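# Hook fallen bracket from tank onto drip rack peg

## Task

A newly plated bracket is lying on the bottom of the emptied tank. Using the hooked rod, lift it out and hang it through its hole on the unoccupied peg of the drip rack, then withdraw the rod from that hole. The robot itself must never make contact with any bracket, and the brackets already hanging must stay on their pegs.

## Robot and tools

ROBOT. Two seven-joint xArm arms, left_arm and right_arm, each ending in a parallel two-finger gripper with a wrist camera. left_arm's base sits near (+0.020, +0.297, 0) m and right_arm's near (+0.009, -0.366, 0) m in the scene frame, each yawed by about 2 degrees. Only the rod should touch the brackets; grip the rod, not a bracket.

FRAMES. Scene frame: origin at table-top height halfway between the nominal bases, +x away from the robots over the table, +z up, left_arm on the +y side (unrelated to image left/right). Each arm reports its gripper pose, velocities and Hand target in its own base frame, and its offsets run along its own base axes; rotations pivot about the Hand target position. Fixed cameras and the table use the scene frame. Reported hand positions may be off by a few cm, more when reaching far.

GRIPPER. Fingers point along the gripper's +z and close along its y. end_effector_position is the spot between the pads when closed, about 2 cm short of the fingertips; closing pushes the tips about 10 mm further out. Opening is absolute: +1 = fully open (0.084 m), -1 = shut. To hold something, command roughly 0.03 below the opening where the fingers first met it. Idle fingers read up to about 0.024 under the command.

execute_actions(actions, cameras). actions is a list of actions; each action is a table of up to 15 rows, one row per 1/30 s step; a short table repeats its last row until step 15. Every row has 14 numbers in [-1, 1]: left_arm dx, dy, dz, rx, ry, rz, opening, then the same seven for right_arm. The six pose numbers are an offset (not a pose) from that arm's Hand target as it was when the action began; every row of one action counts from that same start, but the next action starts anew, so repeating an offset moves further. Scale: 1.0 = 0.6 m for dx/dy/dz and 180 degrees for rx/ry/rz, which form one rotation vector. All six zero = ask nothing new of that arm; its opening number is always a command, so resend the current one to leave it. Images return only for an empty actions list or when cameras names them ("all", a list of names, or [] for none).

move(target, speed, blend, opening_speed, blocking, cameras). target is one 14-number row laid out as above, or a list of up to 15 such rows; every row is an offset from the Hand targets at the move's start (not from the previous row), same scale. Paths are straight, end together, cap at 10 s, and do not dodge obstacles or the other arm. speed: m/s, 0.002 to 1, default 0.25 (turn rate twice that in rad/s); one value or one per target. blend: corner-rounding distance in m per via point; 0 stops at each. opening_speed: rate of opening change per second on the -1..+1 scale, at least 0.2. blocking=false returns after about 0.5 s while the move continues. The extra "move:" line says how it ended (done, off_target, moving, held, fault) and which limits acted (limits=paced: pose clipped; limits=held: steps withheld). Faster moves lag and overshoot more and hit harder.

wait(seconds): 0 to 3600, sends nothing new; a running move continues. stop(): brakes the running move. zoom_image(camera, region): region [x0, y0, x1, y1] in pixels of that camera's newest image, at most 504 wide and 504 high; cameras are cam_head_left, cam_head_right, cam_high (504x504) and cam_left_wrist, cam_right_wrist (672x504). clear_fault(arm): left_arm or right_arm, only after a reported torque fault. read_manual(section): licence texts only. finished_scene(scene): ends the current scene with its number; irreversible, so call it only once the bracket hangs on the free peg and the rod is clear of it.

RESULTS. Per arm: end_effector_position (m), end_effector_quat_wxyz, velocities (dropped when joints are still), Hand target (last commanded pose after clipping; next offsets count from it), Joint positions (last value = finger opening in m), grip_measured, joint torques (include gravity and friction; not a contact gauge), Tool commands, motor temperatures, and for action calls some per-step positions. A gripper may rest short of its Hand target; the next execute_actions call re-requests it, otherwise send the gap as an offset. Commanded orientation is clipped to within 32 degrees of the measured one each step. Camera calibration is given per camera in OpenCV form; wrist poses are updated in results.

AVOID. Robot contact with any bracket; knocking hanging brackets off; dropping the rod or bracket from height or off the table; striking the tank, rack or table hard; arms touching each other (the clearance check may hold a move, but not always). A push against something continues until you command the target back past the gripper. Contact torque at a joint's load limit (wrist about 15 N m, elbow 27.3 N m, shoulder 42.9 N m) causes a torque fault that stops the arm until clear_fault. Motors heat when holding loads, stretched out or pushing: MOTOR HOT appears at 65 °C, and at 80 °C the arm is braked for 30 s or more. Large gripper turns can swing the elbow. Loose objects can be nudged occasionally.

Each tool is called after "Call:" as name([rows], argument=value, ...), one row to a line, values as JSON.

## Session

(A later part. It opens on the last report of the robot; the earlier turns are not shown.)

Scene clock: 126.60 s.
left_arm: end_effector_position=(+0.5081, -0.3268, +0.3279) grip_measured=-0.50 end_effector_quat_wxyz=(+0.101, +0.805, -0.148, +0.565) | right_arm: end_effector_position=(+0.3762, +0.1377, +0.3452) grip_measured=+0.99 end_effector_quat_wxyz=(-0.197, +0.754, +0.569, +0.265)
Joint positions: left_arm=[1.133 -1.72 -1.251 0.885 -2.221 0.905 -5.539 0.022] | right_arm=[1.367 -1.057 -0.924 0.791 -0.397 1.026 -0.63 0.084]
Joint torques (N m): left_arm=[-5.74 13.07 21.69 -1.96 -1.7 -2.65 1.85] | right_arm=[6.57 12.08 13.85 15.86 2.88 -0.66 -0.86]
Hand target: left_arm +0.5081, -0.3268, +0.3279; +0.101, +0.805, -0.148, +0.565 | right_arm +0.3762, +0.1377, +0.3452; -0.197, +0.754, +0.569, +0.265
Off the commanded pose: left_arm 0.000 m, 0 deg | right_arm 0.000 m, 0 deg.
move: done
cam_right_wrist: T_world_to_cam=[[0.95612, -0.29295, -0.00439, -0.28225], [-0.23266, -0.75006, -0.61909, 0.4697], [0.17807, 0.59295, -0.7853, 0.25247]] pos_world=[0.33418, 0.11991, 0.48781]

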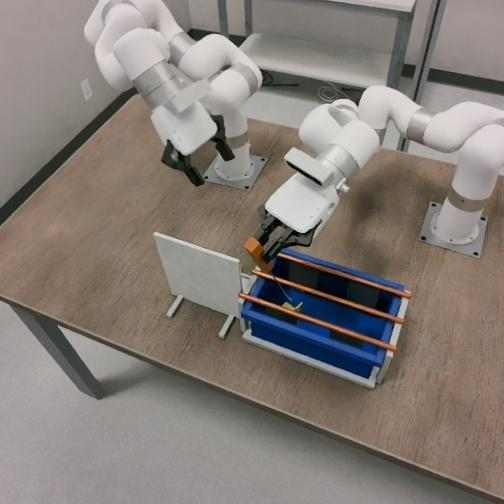

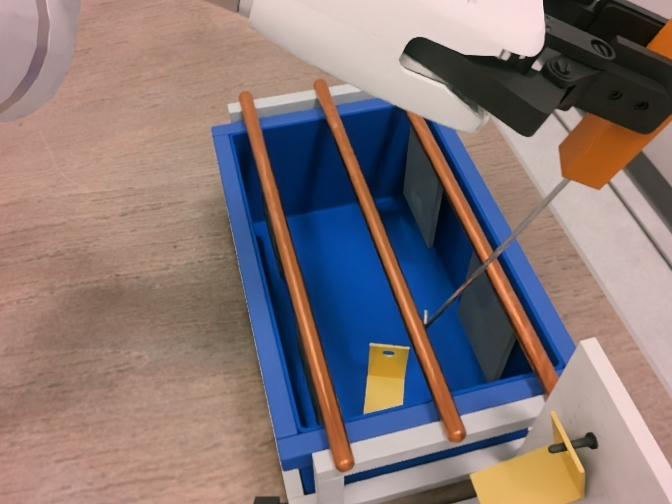

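Call:
move(target=[-0.035,0.0075,-0.1,0,0,0,-0.9,0,0,0,0,0,0,1], speed=0.08, cameras=["cam_high","cam_right_wrist"])

Call:
zoom_image(camera="cam_high", region=[270, 280, 320, 330])

Call:
zoom_image(camera="cam_right_wrist", region=[350, 310, 450, 420])

Scene clock: 134.23 s.
left_arm: end_effector_position=(+0.4871, -0.3223, +0.2680) grip_measured=-0.50 end_effector_quat_wxyz=(+0.101, +0.805, -0.148, +0.565) | right_arm: end_effector_position=(+0.3762, +0.1377, +0.3452) grip_measured=+0.99 end_effector_quat_wxyz=(-0.197, +0.754, +0.569, +0.265)
Joint positions: left_arm=[1.012 -1.81 -1.395 0.784 -2.351 0.844 -5.531 0.022] | right_arm=[1.367 -1.057 -0.924 0.791 -0.397 1.026 -0.63 0.084]
Joint torques (N m): left_arm=[-8.4 10.59 11.87 -3.68 -0.69 -0.19 1.46] | right_arm=[6.41 12.2 14.09 15.96 2.86 -0.73 -0.75]
Hand target: left_arm +0.4871, -0.3223, +0.2679; +0.101, +0.805, -0.148, +0.565 | right_arm +0.3762, +0.1377, +0.3452; -0.197, +0.754, +0.569, +0.265
Off the commanded pose: left_arm 0.000 m, 0 deg | right_arm 0.000 m, 0 deg.
move: done
cam_right_wrist: T_world_to_cam=[[0.95612, -0.29295, -0.00439, -0.28225], [-0.23266, -0.75006, -0.61909, 0.4697], [0.17807, 0.59295, -0.7853, 0.25247]] pos_world=[0.33418, 0.11991, 0.48781]

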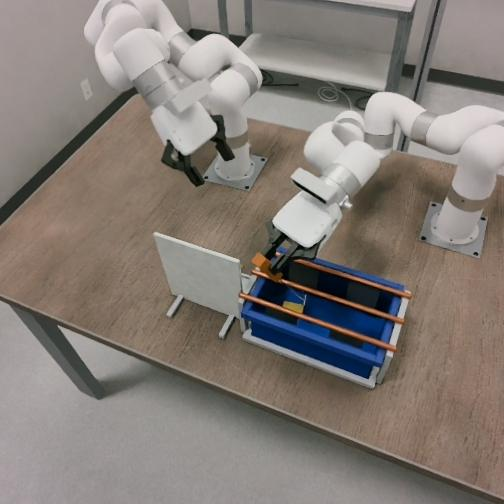

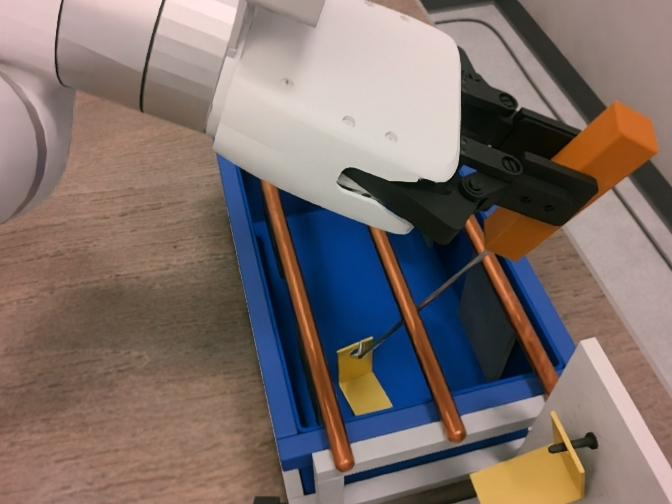

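Scaled by 10.080 from the camera's image (finer frame: 720x720).

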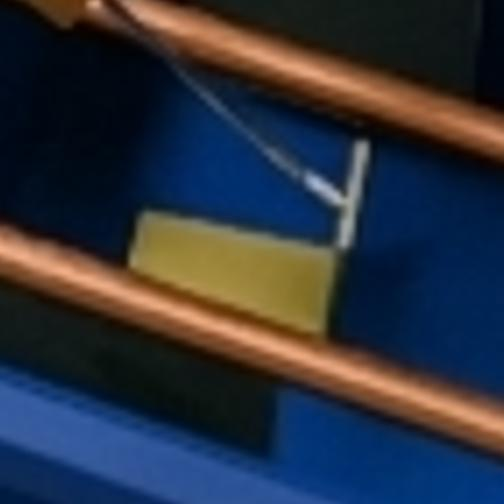

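Scaled by 4.582 from the camera's image (finer frame: 960x720).

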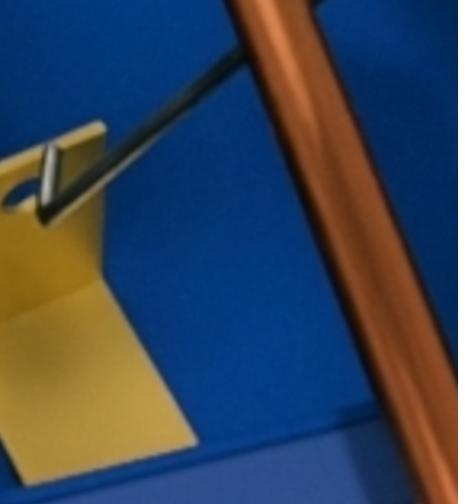

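Call:
move(target=[-0.006,-0.023,0.03,0,0,0,-0.9,0,0,0,0,0,0,1], speed=0.08, cameras=["cam_high","cam_right_wrist"])

Call:
zoom_image(camera="cam_high", region=[270, 280, 320, 330])

Call:
zoom_image(camera="cam_right_wrist", region=[320, 310, 420, 420])

Scene clock: 140.33 s.
left_arm: end_effector_position=(+0.4835, -0.3361, +0.2858) grip_measured=-0.50 end_effector_quat_wxyz=(+0.101, +0.805, -0.148, +0.565) | right_arm: end_effector_position=(+0.3762, +0.1377, +0.3452) grip_measured=+0.99 end_effector_quat_wxyz=(-0.197, +0.754, +0.569, +0.265)
Joint positions: left_arm=[1.014 -1.789 -1.352 0.816 -2.28 0.838 -5.571 0.022] | right_arm=[1.367 -1.057 -0.924 0.791 -0.397 1.026 -0.63 0.084]
Joint torques (N m): left_arm=[5.32 25.24 26.7 0.93 1.39 -2.55 -2.07] | right_arm=[6.46 12.19 14.08 15.84 2.93 -0.75 -0.68]
Hand target: left_arm +0.4835, -0.3361, +0.2859; +0.101, +0.805, -0.148, +0.565 | right_arm +0.3762, +0.1377, +0.3452; -0.197, +0.754, +0.569, +0.265
Off the commanded pose: left_arm 0.000 m, 0 deg | right_arm 0.000 m, 0 deg.
move: done
cam_right_wrist: T_world_to_cam=[[0.95612, -0.29295, -0.00439, -0.28225], [-0.23266, -0.75006, -0.61909, 0.4697], [0.17807, 0.59295, -0.7853, 0.25247]] pos_world=[0.33418, 0.11991, 0.48781]

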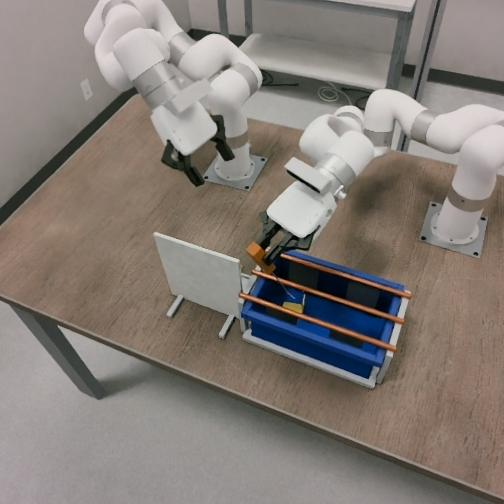

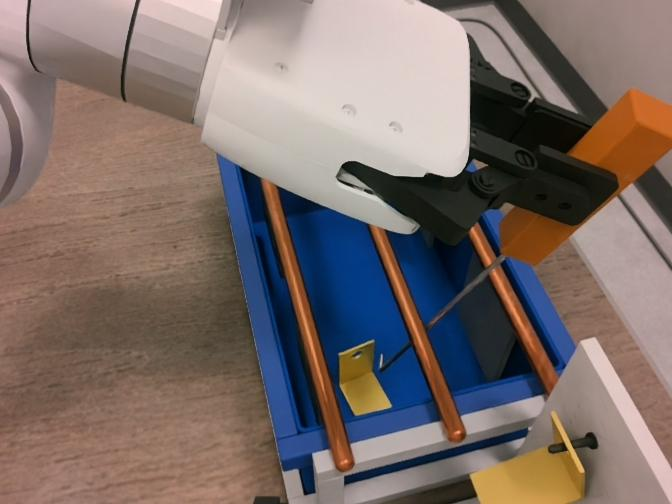

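Scaled by 10.080 from the camera's image (finer frame: 720x720).

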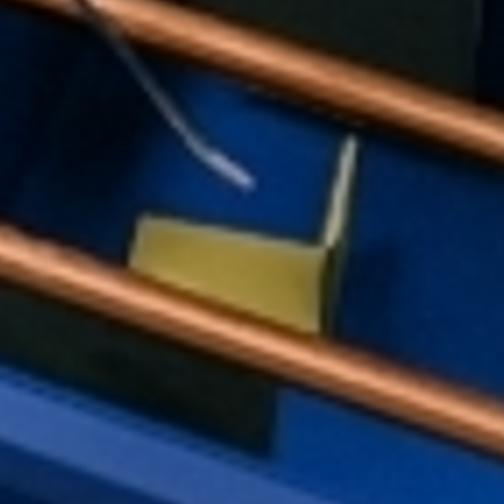

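Scaled by 4.582 from the camera's image (finer frame: 960x720).

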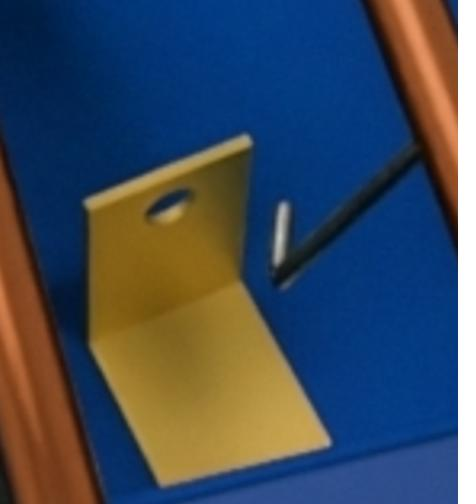

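Call:
zoom_image(camera="cam_high", region=[230, 230, 320, 320])

Call:
zoom_image(camera="cam_right_wrist", region=[330, 80, 672, 420])

Scaled by 5.600 from the camera's image (finer frame: 720x720).

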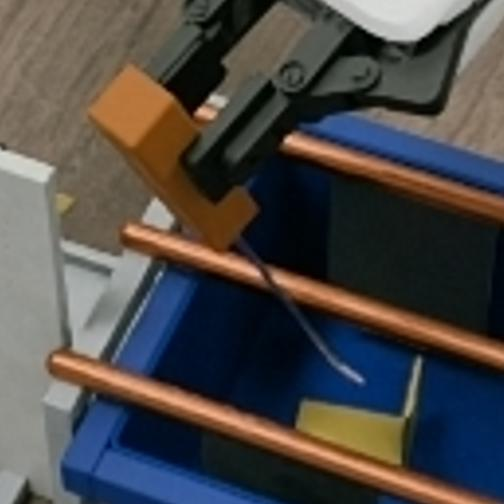

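Scaled by 1.474 from the camera's image (finer frame: 960x720).

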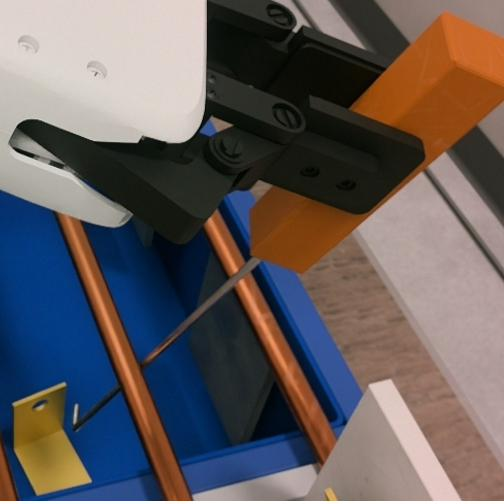

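Call:
move(target=[0.107,-0.035,0.3,0,0,0,-0.9,0,0,0,0,0,0,1], speed=0.12, cameras=["cam_high","cam_right_wrist"])

Call:
zoom_image(camera="cam_right_wrist", region=[500, 0, 672, 200])

Scene clock: 164.17 s.
left_arm: end_effector_position=(+0.5477, -0.3572, +0.4658) grip_measured=-0.50 end_effector_quat_wxyz=(+0.101, +0.805, -0.148, +0.565) | right_arm: end_effector_position=(+0.3762, +0.1377, +0.3452) grip_measured=+0.99 end_effector_quat_wxyz=(-0.197, +0.754, +0.569, +0.265)
Joint positions: left_arm=[1.371 -1.486 -1.038 1.258 -1.945 0.985 -5.675 0.022] | right_arm=[1.367 -1.057 -0.924 0.791 -0.397 1.026 -0.63 0.084]
Joint torques (N m): left_arm=[6.63 32.94 26.77 3.73 1 -0.53 -1.91] | right_arm=[6.28 12.06 14.17 15.82 3.01 -0.72 -0.56]
Motor temperatures (°C): left_arm=[31 32 40 37 33 34 31] | right_arm=[34 35 33 37 36 40 37]
Hand target: left_arm +0.5477, -0.3571, +0.4659; +0.101, +0.805, -0.148, +0.565 | right_arm +0.3762, +0.1377, +0.3452; -0.197, +0.754, +0.569, +0.265
Off the commanded pose: left_arm 0.000 m, 0 deg | right_arm 0.000 m, 0 deg.
move: done
cam_right_wrist: T_world_to_cam=[[0.95612, -0.29295, -0.00439, -0.28225], [-0.23266, -0.75006, -0.61909, 0.4697], [0.17807, 0.59295, -0.7853, 0.25247]] pos_world=[0.33418, 0.11991, 0.48781]

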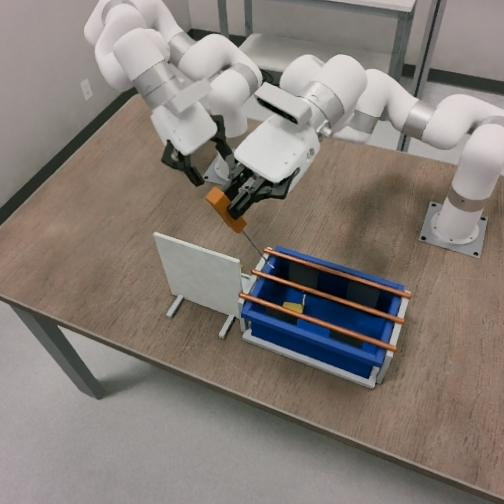

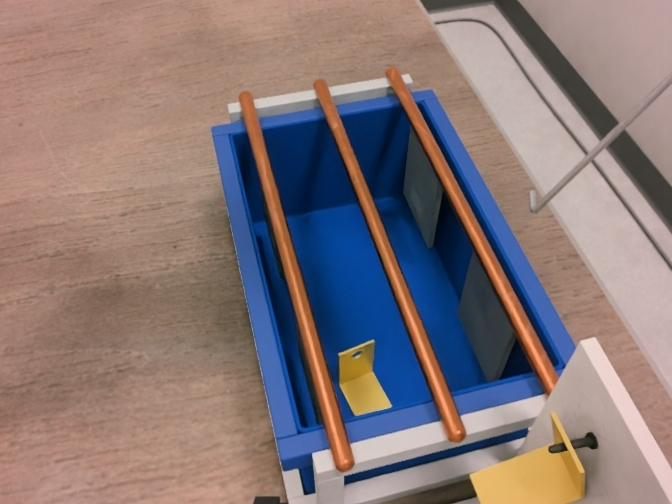

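Scaled by 2.520 from the camera's image (finer frame: 960x720).

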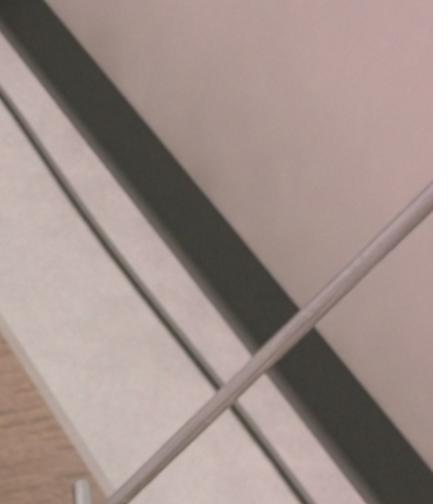

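Call:
move(target=[-0.246,0.1025,0.01,-0.0148,-0.122,0.1575,-0.9,0,0,0,0,0,0,1], speed=0.15, cameras=["cam_high","cam_right_wrist","cam_head_right"])

Call:
zoom_image(camera="cam_right_wrist", region=[250, 0, 500, 200])

Call:
zoom_image(camera="cam_high", region=[240, 220, 340, 320])

Scene clock: 175.43 s.
left_arm: end_effector_position=(+0.4003, -0.2952, +0.4721) grip_measured=-0.50 end_effector_quat_wxyz=(-0.045, +0.697, +0.023, +0.715) | right_arm: end_effector_position=(+0.3762, +0.1377, +0.3452) grip_measured=+0.99 end_effector_quat_wxyz=(-0.197, +0.754, +0.569, +0.265)
Joint positions: left_arm=[1.028 -2.056 -0.977 0.811 -1.524 0.722 -6.285 0.022] | right_arm=[1.367 -1.057 -0.924 0.791 -0.397 1.026 -0.63 0.084]
Joint torques (N m): left_arm=[-5.87 4.63 15.79 -4.28 1.55 -2.63 -2.12] | right_arm=[6.17 12.05 14.18 15.82 3.06 -0.82 -0.33]
Hand target: left_arm +0.4001, -0.2956, +0.4719; -0.051, +0.693, +0.049, +0.717 | right_arm +0.3762, +0.1377, +0.3452; -0.197, +0.754, +0.569, +0.265
Off the commanded pose: left_arm 0.001 m, 3 deg | right_arm 0.000 m, 0 deg.
joint sent to its limit (left arm) — joint 2 (shoulder), lower limit; joint 7 (wrist roll), lower limit. The joint targets are off in orientation, not in position.
move: off_target (left_arm)
cam_right_wrist: T_world_to_cam=[[0.95612, -0.29295, -0.00439, -0.28225], [-0.23266, -0.75006, -0.61909, 0.4697], [0.17807, 0.59295, -0.7853, 0.25247]] pos_world=[0.33418, 0.11991, 0.48781]
Images, in order (width x height): cam_head_right 504x504, cam_high 504x504, cam_right_wrist 672x504.

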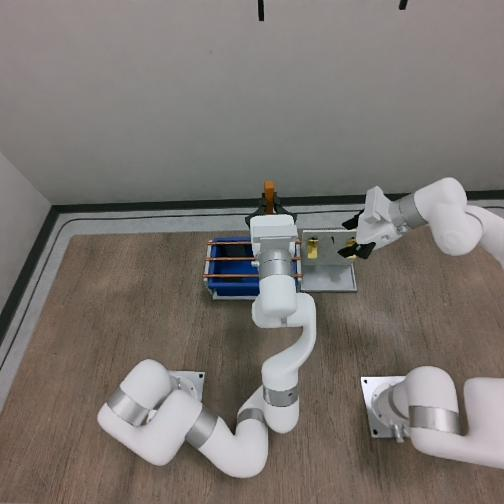

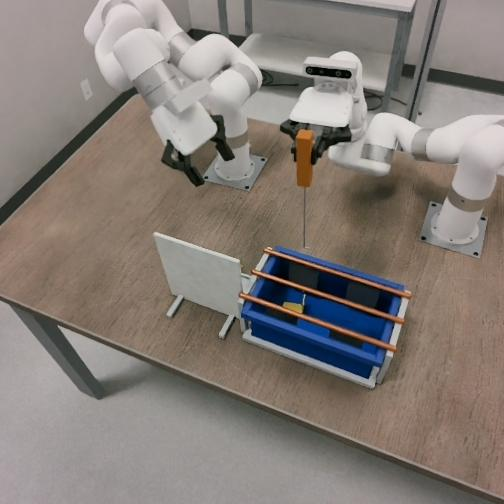

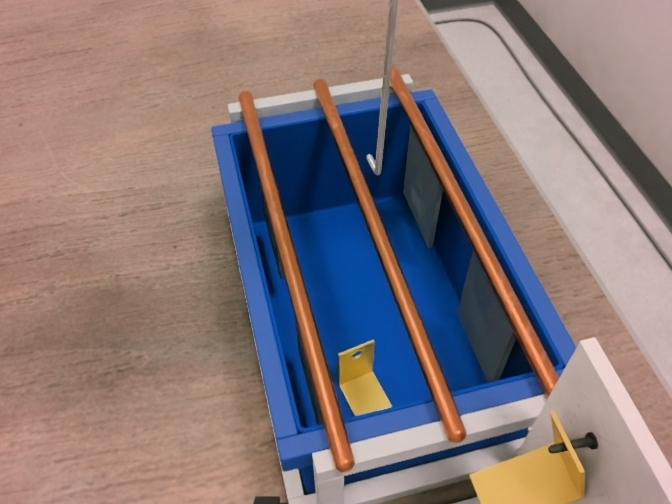

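Scaled by 2.016 from the camera's image (finer frame: 960x720).

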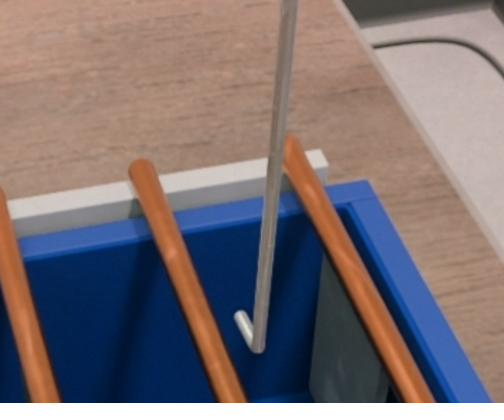

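Scaled by 5.040 from the camera's image (finer frame: 720x720).

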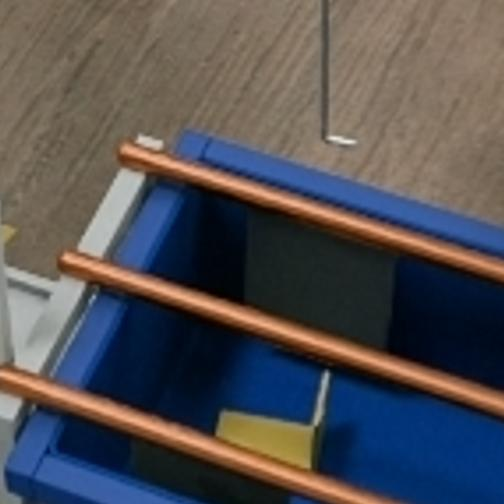

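Call:
move(target=[-0.005,-0.021,-0.17,0,0,0,-0.9,0,0,0,0,0,0,1], speed=0.12, cameras=["cam_high","cam_right_wrist"])

Call:
zoom_image(camera="cam_right_wrist", region=[250, 150, 500, 400])

Call:
zoom_image(camera="cam_high", region=[240, 220, 340, 320])

Scene clock: 185.37 s.
left_arm: end_effector_position=(+0.3973, -0.3079, +0.3700) grip_measured=-0.50 end_effector_quat_wxyz=(-0.017, +0.697, -0.014, +0.717) | right_arm: end_effector_position=(+0.3762, +0.1377, +0.3452) grip_measured=+0.99 end_effector_quat_wxyz=(-0.197, +0.754, +0.569, +0.265)
Joint positions: left_arm=[0.711 -1.838 -1.443 0.692 -1.599 0.258 -6.285 0.022] | right_arm=[1.367 -1.057 -0.924 0.791 -0.397 1.026 -0.63 0.084]
Joint torques (N m): left_arm=[-5.71 22.05 18.84 0.28 1.68 -2.63 -1.71] | right_arm=[6.06 11.95 14.27 15.73 3.06 -0.77 -0.29]
Hand target: left_arm +0.3971, -0.3082, +0.3699; -0.051, +0.693, +0.049, +0.717 | right_arm +0.3762, +0.1377, +0.3452; -0.197, +0.754, +0.569, +0.265
Off the commanded pose: left_arm 0.000 m, 8 deg | right_arm 0.000 m, 0 deg.
joint sent to its limit (left arm) — joint 7 (wrist roll), lower limit. The joint targets are off in orientation, not in position.
move: off_target (left_arm)
cam_right_wrist: T_world_to_cam=[[0.95612, -0.29295, -0.00439, -0.28225], [-0.23266, -0.75006, -0.61909, 0.4697], [0.17807, 0.59295, -0.7853, 0.25247]] pos_world=[0.33418, 0.11991, 0.48781]

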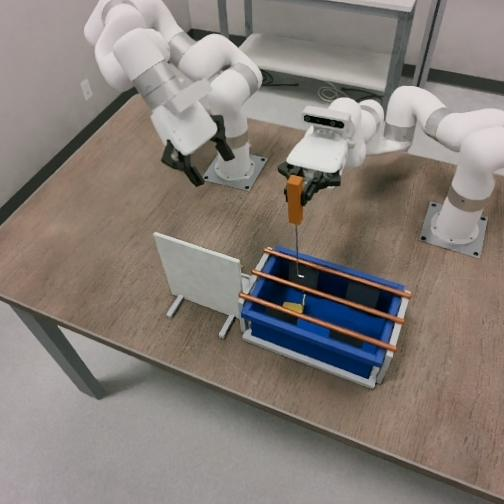

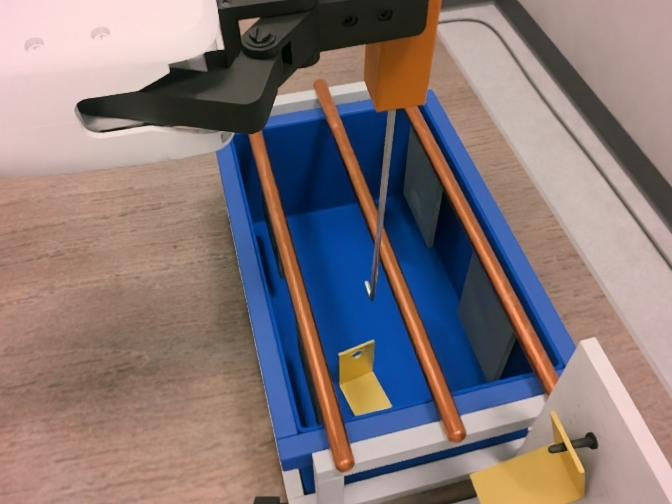

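Scaled by 2.016 from the camera's image (finer frame: 960x720).

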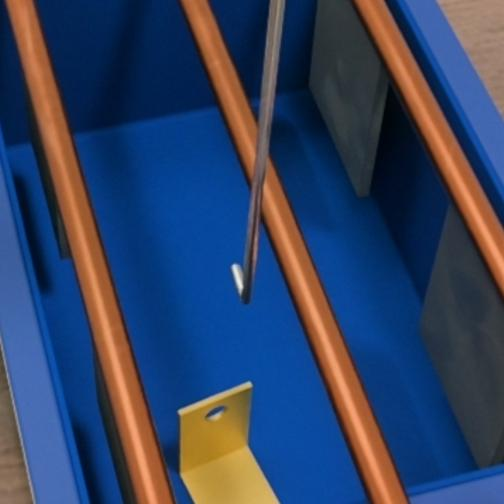

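Scaled by 5.040 from the camera's image (finer frame: 720x720).

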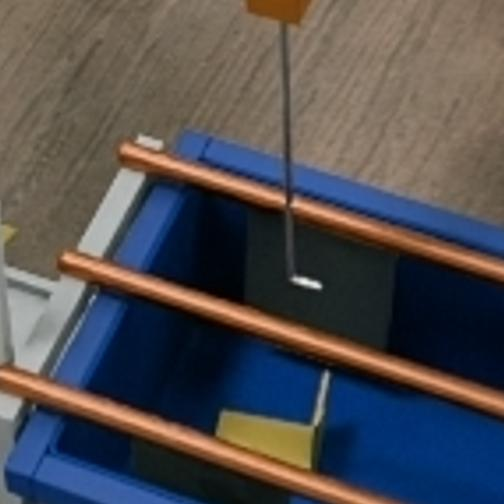

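Call:
move(target=[-0.003,-0.01,-0.142,0.0137,0.0027,-0.0435,-0.9,0,0,0,0,0,0,1], speed=0.08, cameras=["cam_high","cam_right_wrist"])

Call:
zoom_image(camera="cam_right_wrist", region=[320, 310, 440, 430])

Call:
zoom_image(camera="cam_high", region=[250, 240, 330, 320])

Scene clock: 197.23 s.
left_arm: end_effector_position=(+0.3954, -0.3140, +0.2848) grip_measured=-0.50 end_effector_quat_wxyz=(-0.012, +0.696, -0.019, +0.717) | right_arm: end_effector_position=(+0.3762, +0.1377, +0.3452) grip_measured=+0.99 end_effector_quat_wxyz=(-0.197, +0.754, +0.569, +0.265)
Joint positions: left_arm=[0.719 -1.483 -1.79 0.724 -1.65 -0.241 -6.267 0.022] | right_arm=[1.367 -1.057 -0.924 0.791 -0.397 1.026 -0.63 0.084]
Joint torques (N m): left_arm=[6.66 23.37 19.41 1.36 -1.11 -2.63 1.87] | right_arm=[5.97 11.96 14.33 15.83 3.05 -0.72 -0.25]
Hand target: left_arm +0.3953, -0.3142, +0.2847; -0.017, +0.697, -0.014, +0.717 | right_arm +0.3762, +0.1377, +0.3452; -0.197, +0.754, +0.569, +0.265
Off the commanded pose: left_arm 0.000 m, 1 deg | right_arm 0.000 m, 0 deg.
move: done
cam_right_wrist: T_world_to_cam=[[0.95612, -0.29295, -0.00439, -0.28225], [-0.23266, -0.75006, -0.61909, 0.4697], [0.17807, 0.59295, -0.7853, 0.25247]] pos_world=[0.33418, 0.11991, 0.48781]

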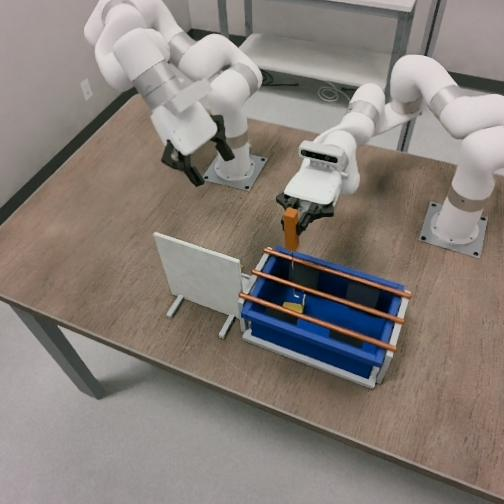

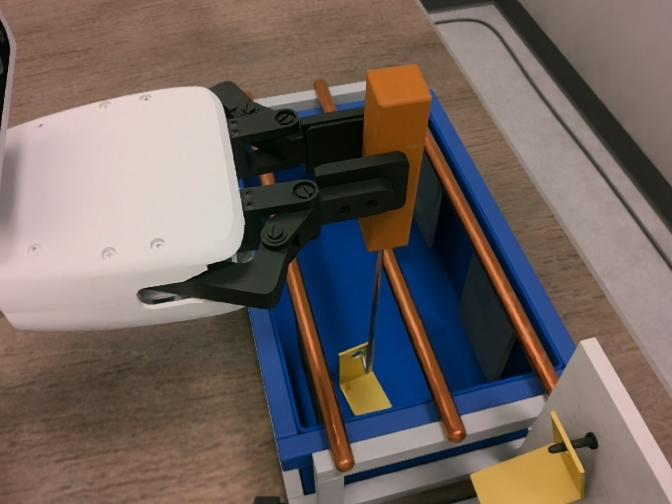

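Scaled by 4.200 from the camera's image (finer frame: 960x720).

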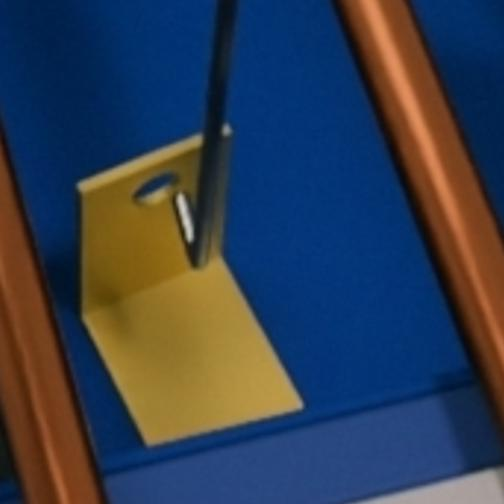

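Scaled by 6.300 from the camera's image (finer frame: 720x720).

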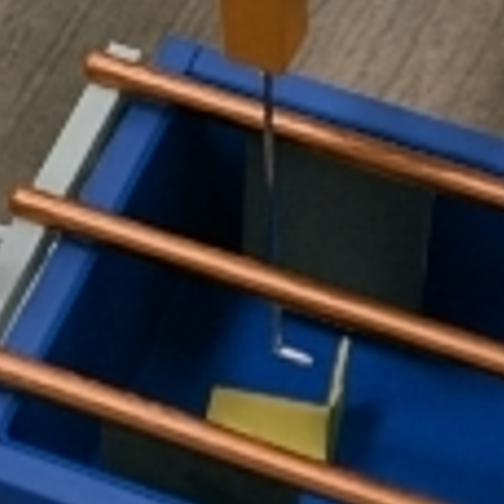

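Call:
move([
  [0,0,-0.0167,0,0,0,-0.9,0,0,0,0,0,0,1],
  [0,0.015,-0.0167,0,0,0,-0.9,0,0,0,0,0,0,1],
], speed=0.05, cameras=["cam_high","cam_right_wrist"])

Call:
zoom_image(camera="cam_right_wrist", region=[320, 310, 440, 430])

Call:
zoom_image(camera="cam_high", region=[270, 270, 320, 320])

Scene clock: 203.67 s.
left_arm: end_effector_position=(+0.3952, -0.3053, +0.2747) grip_measured=-0.50 end_effector_quat_wxyz=(-0.017, +0.697, -0.014, +0.717) | right_arm: end_effector_position=(+0.3762, +0.1377, +0.3452) grip_measured=+0.99 end_effector_quat_wxyz=(-0.197, +0.754, +0.569, +0.265)
Joint positions: left_arm=[0.719 -1.494 -1.819 0.709 -1.664 -0.248 -6.285 0.022] | right_arm=[1.367 -1.057 -0.924 0.791 -0.397 1.026 -0.63 0.084]
Joint torques (N m): left_arm=[-5.95 9.72 23.82 -3.32 1.3 -0.39 -1.94] | right_arm=[5.93 12.09 14.49 15.78 3.04 -0.68 -0.22]
Hand target: left_arm +0.3953, -0.3052, +0.2746; -0.017, +0.697, -0.014, +0.717 | right_arm +0.3762, +0.1377, +0.3452; -0.197, +0.754, +0.569, +0.265
Off the commanded pose: left_arm 0.000 m, 0 deg | right_arm 0.000 m, 0 deg.
joint sent to its limit (left arm) — joint 7 (wrist roll), lower limit. The joint targets still meet the commanded pose.
move: done
cam_right_wrist: T_world_to_cam=[[0.95612, -0.29295, -0.00439, -0.28225], [-0.23266, -0.75006, -0.61909, 0.4697], [0.17807, 0.59295, -0.7853, 0.25247]] pos_world=[0.33418, 0.11991, 0.48781]

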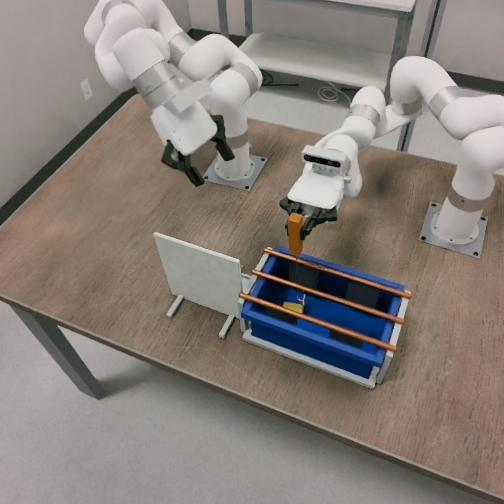

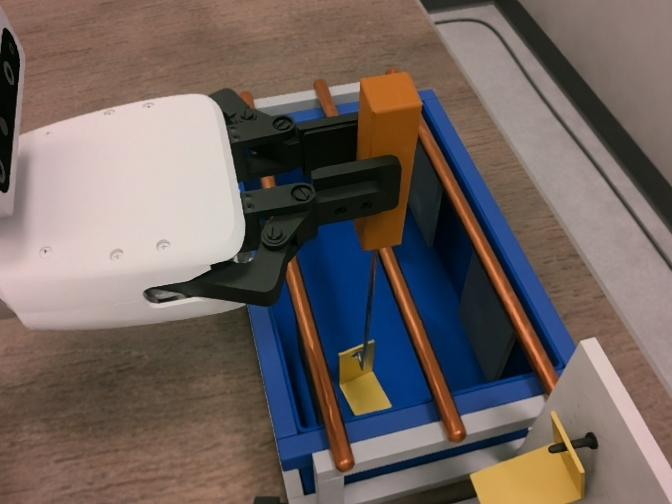

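Scaled by 4.200 from the camera's image (finer frame: 960x720).

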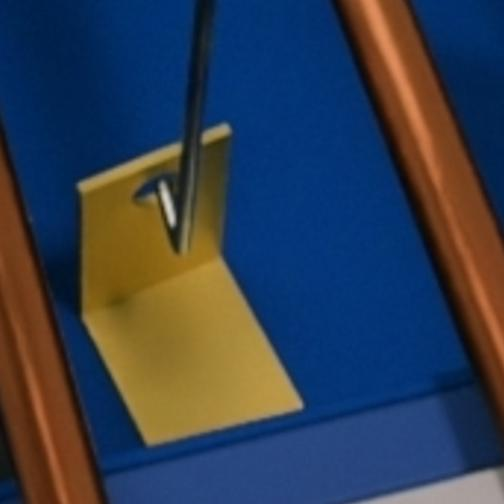

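Scaled by 10.080 from the camera's image (finer frame: 720x720).

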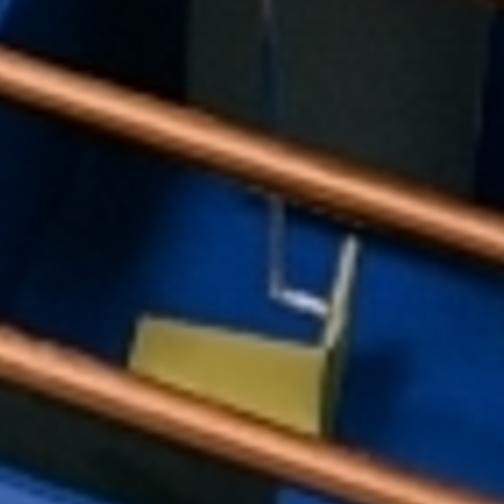

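Call:
move([
  [0,0,-0.004,0,0,0,-0.9,0,0,0,0,0,0,1],
  [0,0.018,-0.004,0,0,0,-0.9,0,0,0,0,0,0,1],
], speed=0.04, cameras=["cam_high","cam_right_wrist"])

Call:
zoom_image(camera="cam_right_wrist", region=[320, 310, 440, 430])

Call:
zoom_image(camera="cam_high", region=[270, 270, 320, 320])

Scene clock: 208.50 s.
left_arm: end_effector_position=(+0.3952, -0.2945, +0.2722) grip_measured=-0.50 end_effector_quat_wxyz=(-0.017, +0.697, -0.014, +0.717) | right_arm: end_effector_position=(+0.3762, +0.1377, +0.3452) grip_measured=+0.99 end_effector_quat_wxyz=(-0.197, +0.754, +0.569, +0.265)
Joint positions: left_arm=[0.669 -1.678 -1.786 0.68 -1.776 -0.079 -6.27 0.022] | right_arm=[1.367 -1.057 -0.924 0.791 -0.397 1.026 -0.63 0.084]
Joint torques (N m): left_arm=[-5.31 8.12 23.65 -5.18 -1.1 -0.41 1.84] | right_arm=[5.79 11.91 14.48 15.77 3.04 -0.73 -0.14]
Hand target: left_arm +0.3953, -0.2944, +0.2722; -0.017, +0.697, -0.014, +0.717 | right_arm +0.3762, +0.1377, +0.3452; -0.197, +0.754, +0.569, +0.265
Off the commanded pose: left_arm 0.000 m, 0 deg | right_arm 0.000 m, 0 deg.
move: done
cam_right_wrist: T_world_to_cam=[[0.95612, -0.29295, -0.00439, -0.28225], [-0.23266, -0.75006, -0.61909, 0.4697], [0.17807, 0.59295, -0.7853, 0.25247]] pos_world=[0.33418, 0.11991, 0.48781]

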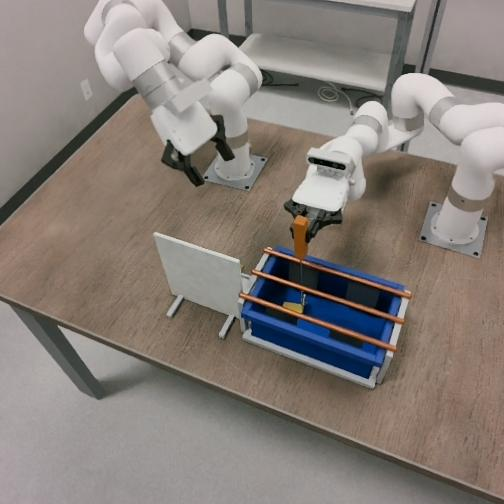

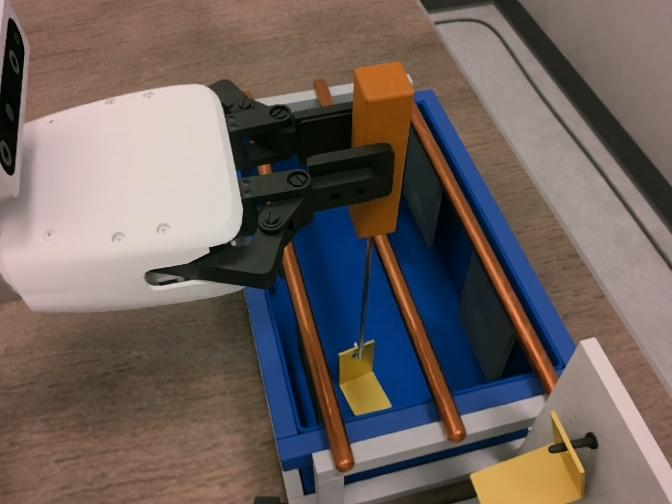

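Scaled by 4.200 from the camera's image (finer frame: 960x720).

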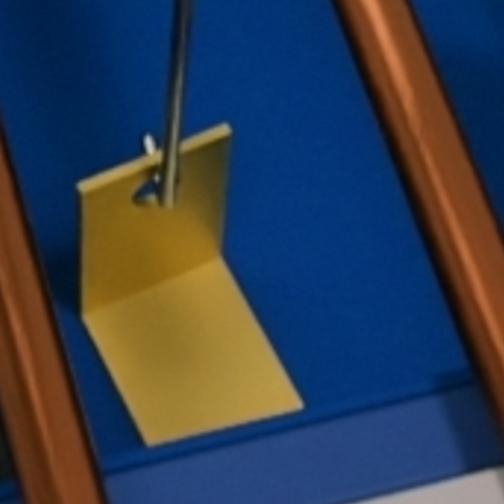

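Scaled by 10.080 from the camera's image (finer frame: 720x720).

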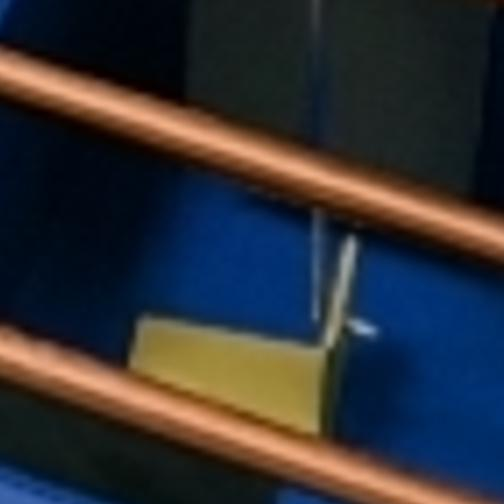

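Call:
move([
  [0,0.002,0,0,0,0,-0.9,0,0,0,0,0,0,1],
  [0,0.003,0.07,0,0,0,-0.9,0,0,0,0,0,0,1],
], speed=0.04, cameras=["cam_high","cam_right_wrist"])

Call:
zoom_image(camera="cam_right_wrist", region=[300, 260, 440, 400])

Call:
zoom_image(camera="cam_high", region=[270, 250, 330, 310])

Scene clock: 212.73 s.
left_arm: end_effector_position=(+0.3953, -0.2926, +0.3142) grip_measured=-0.50 end_effector_quat_wxyz=(-0.017, +0.697, -0.014, +0.717) | right_arm: end_effector_position=(+0.3762, +0.1377, +0.3452) grip_measured=+0.99 end_effector_quat_wxyz=(-0.197, +0.754, +0.569, +0.265)
Joint positions: left_arm=[0.665 -1.669 -1.66 0.665 -1.744 -0.006 -6.197 0.022] | right_arm=[1.367 -1.057 -0.924 0.791 -0.397 1.026 -0.63 0.084]
Joint torques (N m): left_arm=[6.67 21.57 24.21 -3.85 1.68 -0.53 1.84] | right_arm=[5.78 11.95 14.54 15.78 2.97 -0.7 -0.1]
Hand target: left_arm +0.3953, -0.2926, +0.3142; -0.017, +0.697, -0.014, +0.717 | right_arm +0.3762, +0.1377, +0.3452; -0.197, +0.754, +0.569, +0.265
Off the commanded pose: left_arm 0.000 m, 0 deg | right_arm 0.000 m, 0 deg.
move: done
cam_right_wrist: T_world_to_cam=[[0.95612, -0.29295, -0.00439, -0.28225], [-0.23266, -0.75006, -0.61909, 0.4697], [0.17807, 0.59295, -0.7853, 0.25247]] pos_world=[0.33418, 0.11991, 0.48781]

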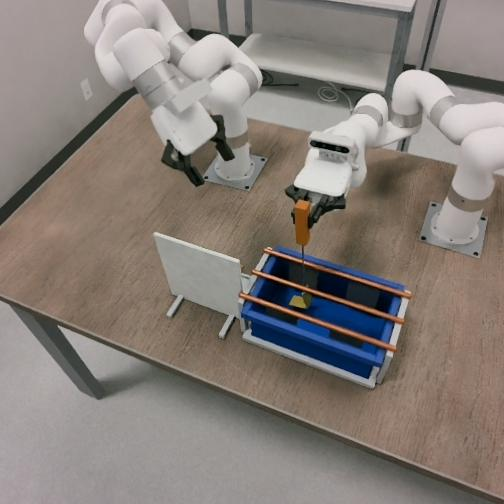

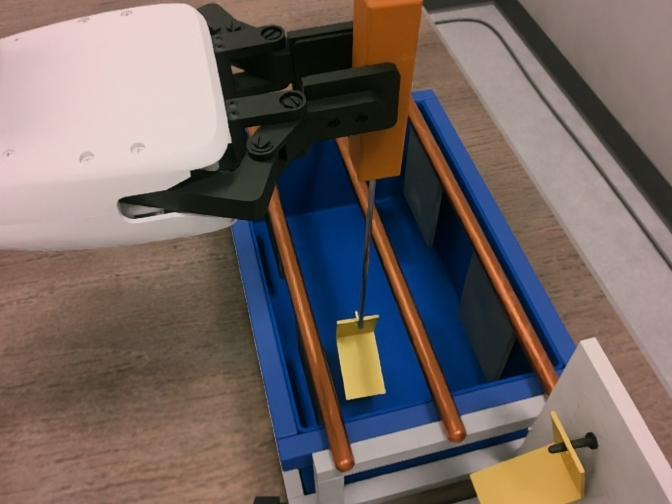

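Scaled by 3.600 from the camera's image (finer frame: 960x720).

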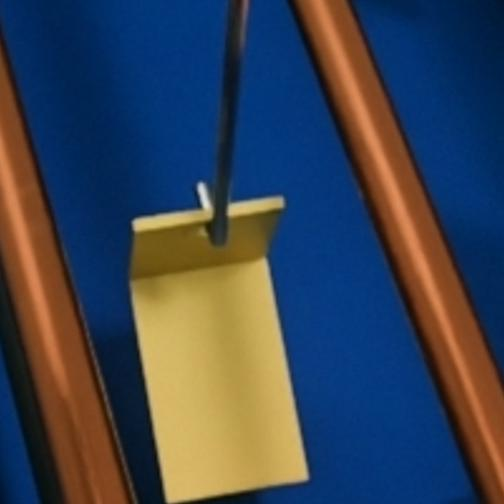

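Scaled by 8.400 from the camera's image (finer frame: 720x720).

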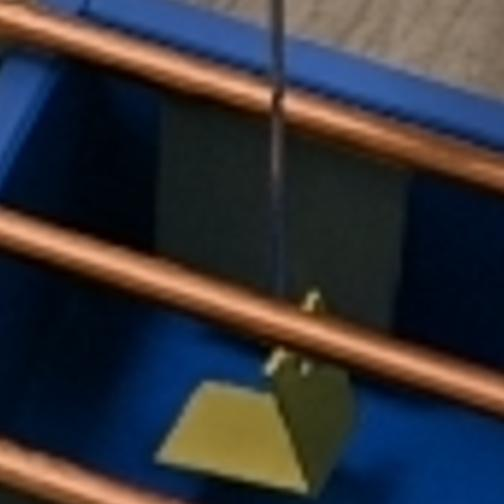

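Call:
move(target=[-0.007,0,0.07,0,0,0,-0.9,0,0,0,0,0,0,1], speed=0.04, cameras=["cam_high","cam_right_wrist"])

Call:
zoom_image(camera="cam_right_wrist", region=[270, 200, 450, 380])

Call:
zoom_image(camera="cam_high", region=[270, 230, 330, 290])

Scene clock: 216.87 s.
left_arm: end_effector_position=(+0.3911, -0.2926, +0.3562) grip_measured=-0.50 end_effector_quat_wxyz=(-0.017, +0.697, -0.014, +0.717) | right_arm: end_effector_position=(+0.3762, +0.1377, +0.3452) grip_measured=+0.99 end_effector_quat_wxyz=(-0.197, +0.754, +0.569, +0.265)
Joint positions: left_arm=[0.654 -1.609 -1.544 0.649 -1.606 0.019 -6.206 0.022] | right_arm=[1.367 -1.057 -0.924 0.791 -0.397 1.026 -0.63 0.084]
Joint torques (N m): left_arm=[-5.9 21.23 23.91 -2.26 1.56 -0.5 -1.97] | right_arm=[5.61 11.85 14.64 15.78 3.07 -0.71 -0.05]
Hand target: left_arm +0.3911, -0.2926, +0.3562; -0.017, +0.697, -0.014, +0.717 | right_arm +0.3762, +0.1377, +0.3452; -0.197, +0.754, +0.569, +0.265
Off the commanded pose: left_arm 0.000 m, 0 deg | right_arm 0.000 m, 0 deg.
move: done
cam_right_wrist: T_world_to_cam=[[0.95612, -0.29295, -0.00439, -0.28225], [-0.23266, -0.75006, -0.61909, 0.4697], [0.17807, 0.59295, -0.7853, 0.25247]] pos_world=[0.33418, 0.11991, 0.48781]

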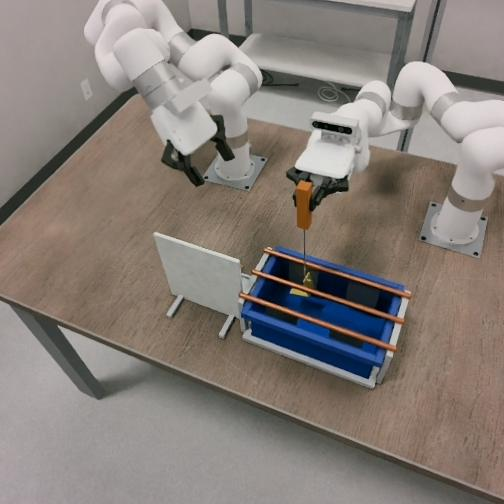

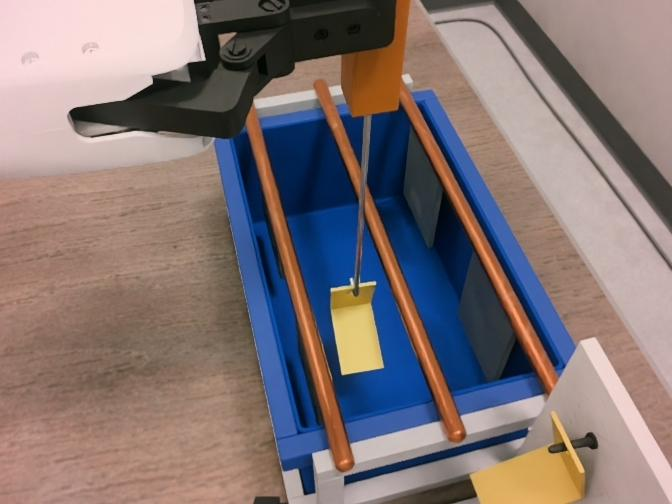

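Scaled by 2.800 from the camera's image (finer frame: 960x720).

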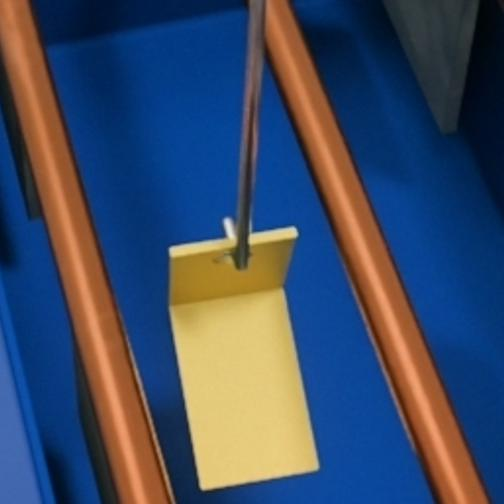

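Scaled by 8.400 from the camera's image (finer frame: 720x720).

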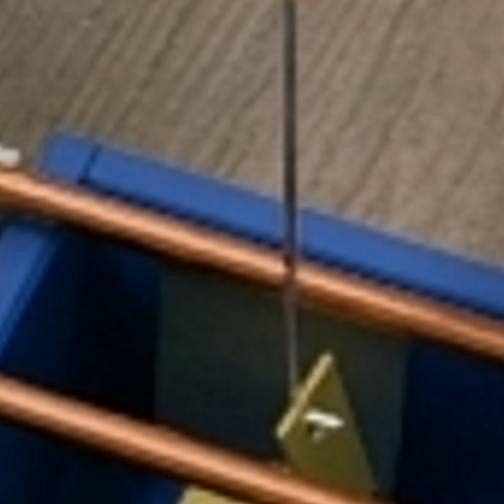

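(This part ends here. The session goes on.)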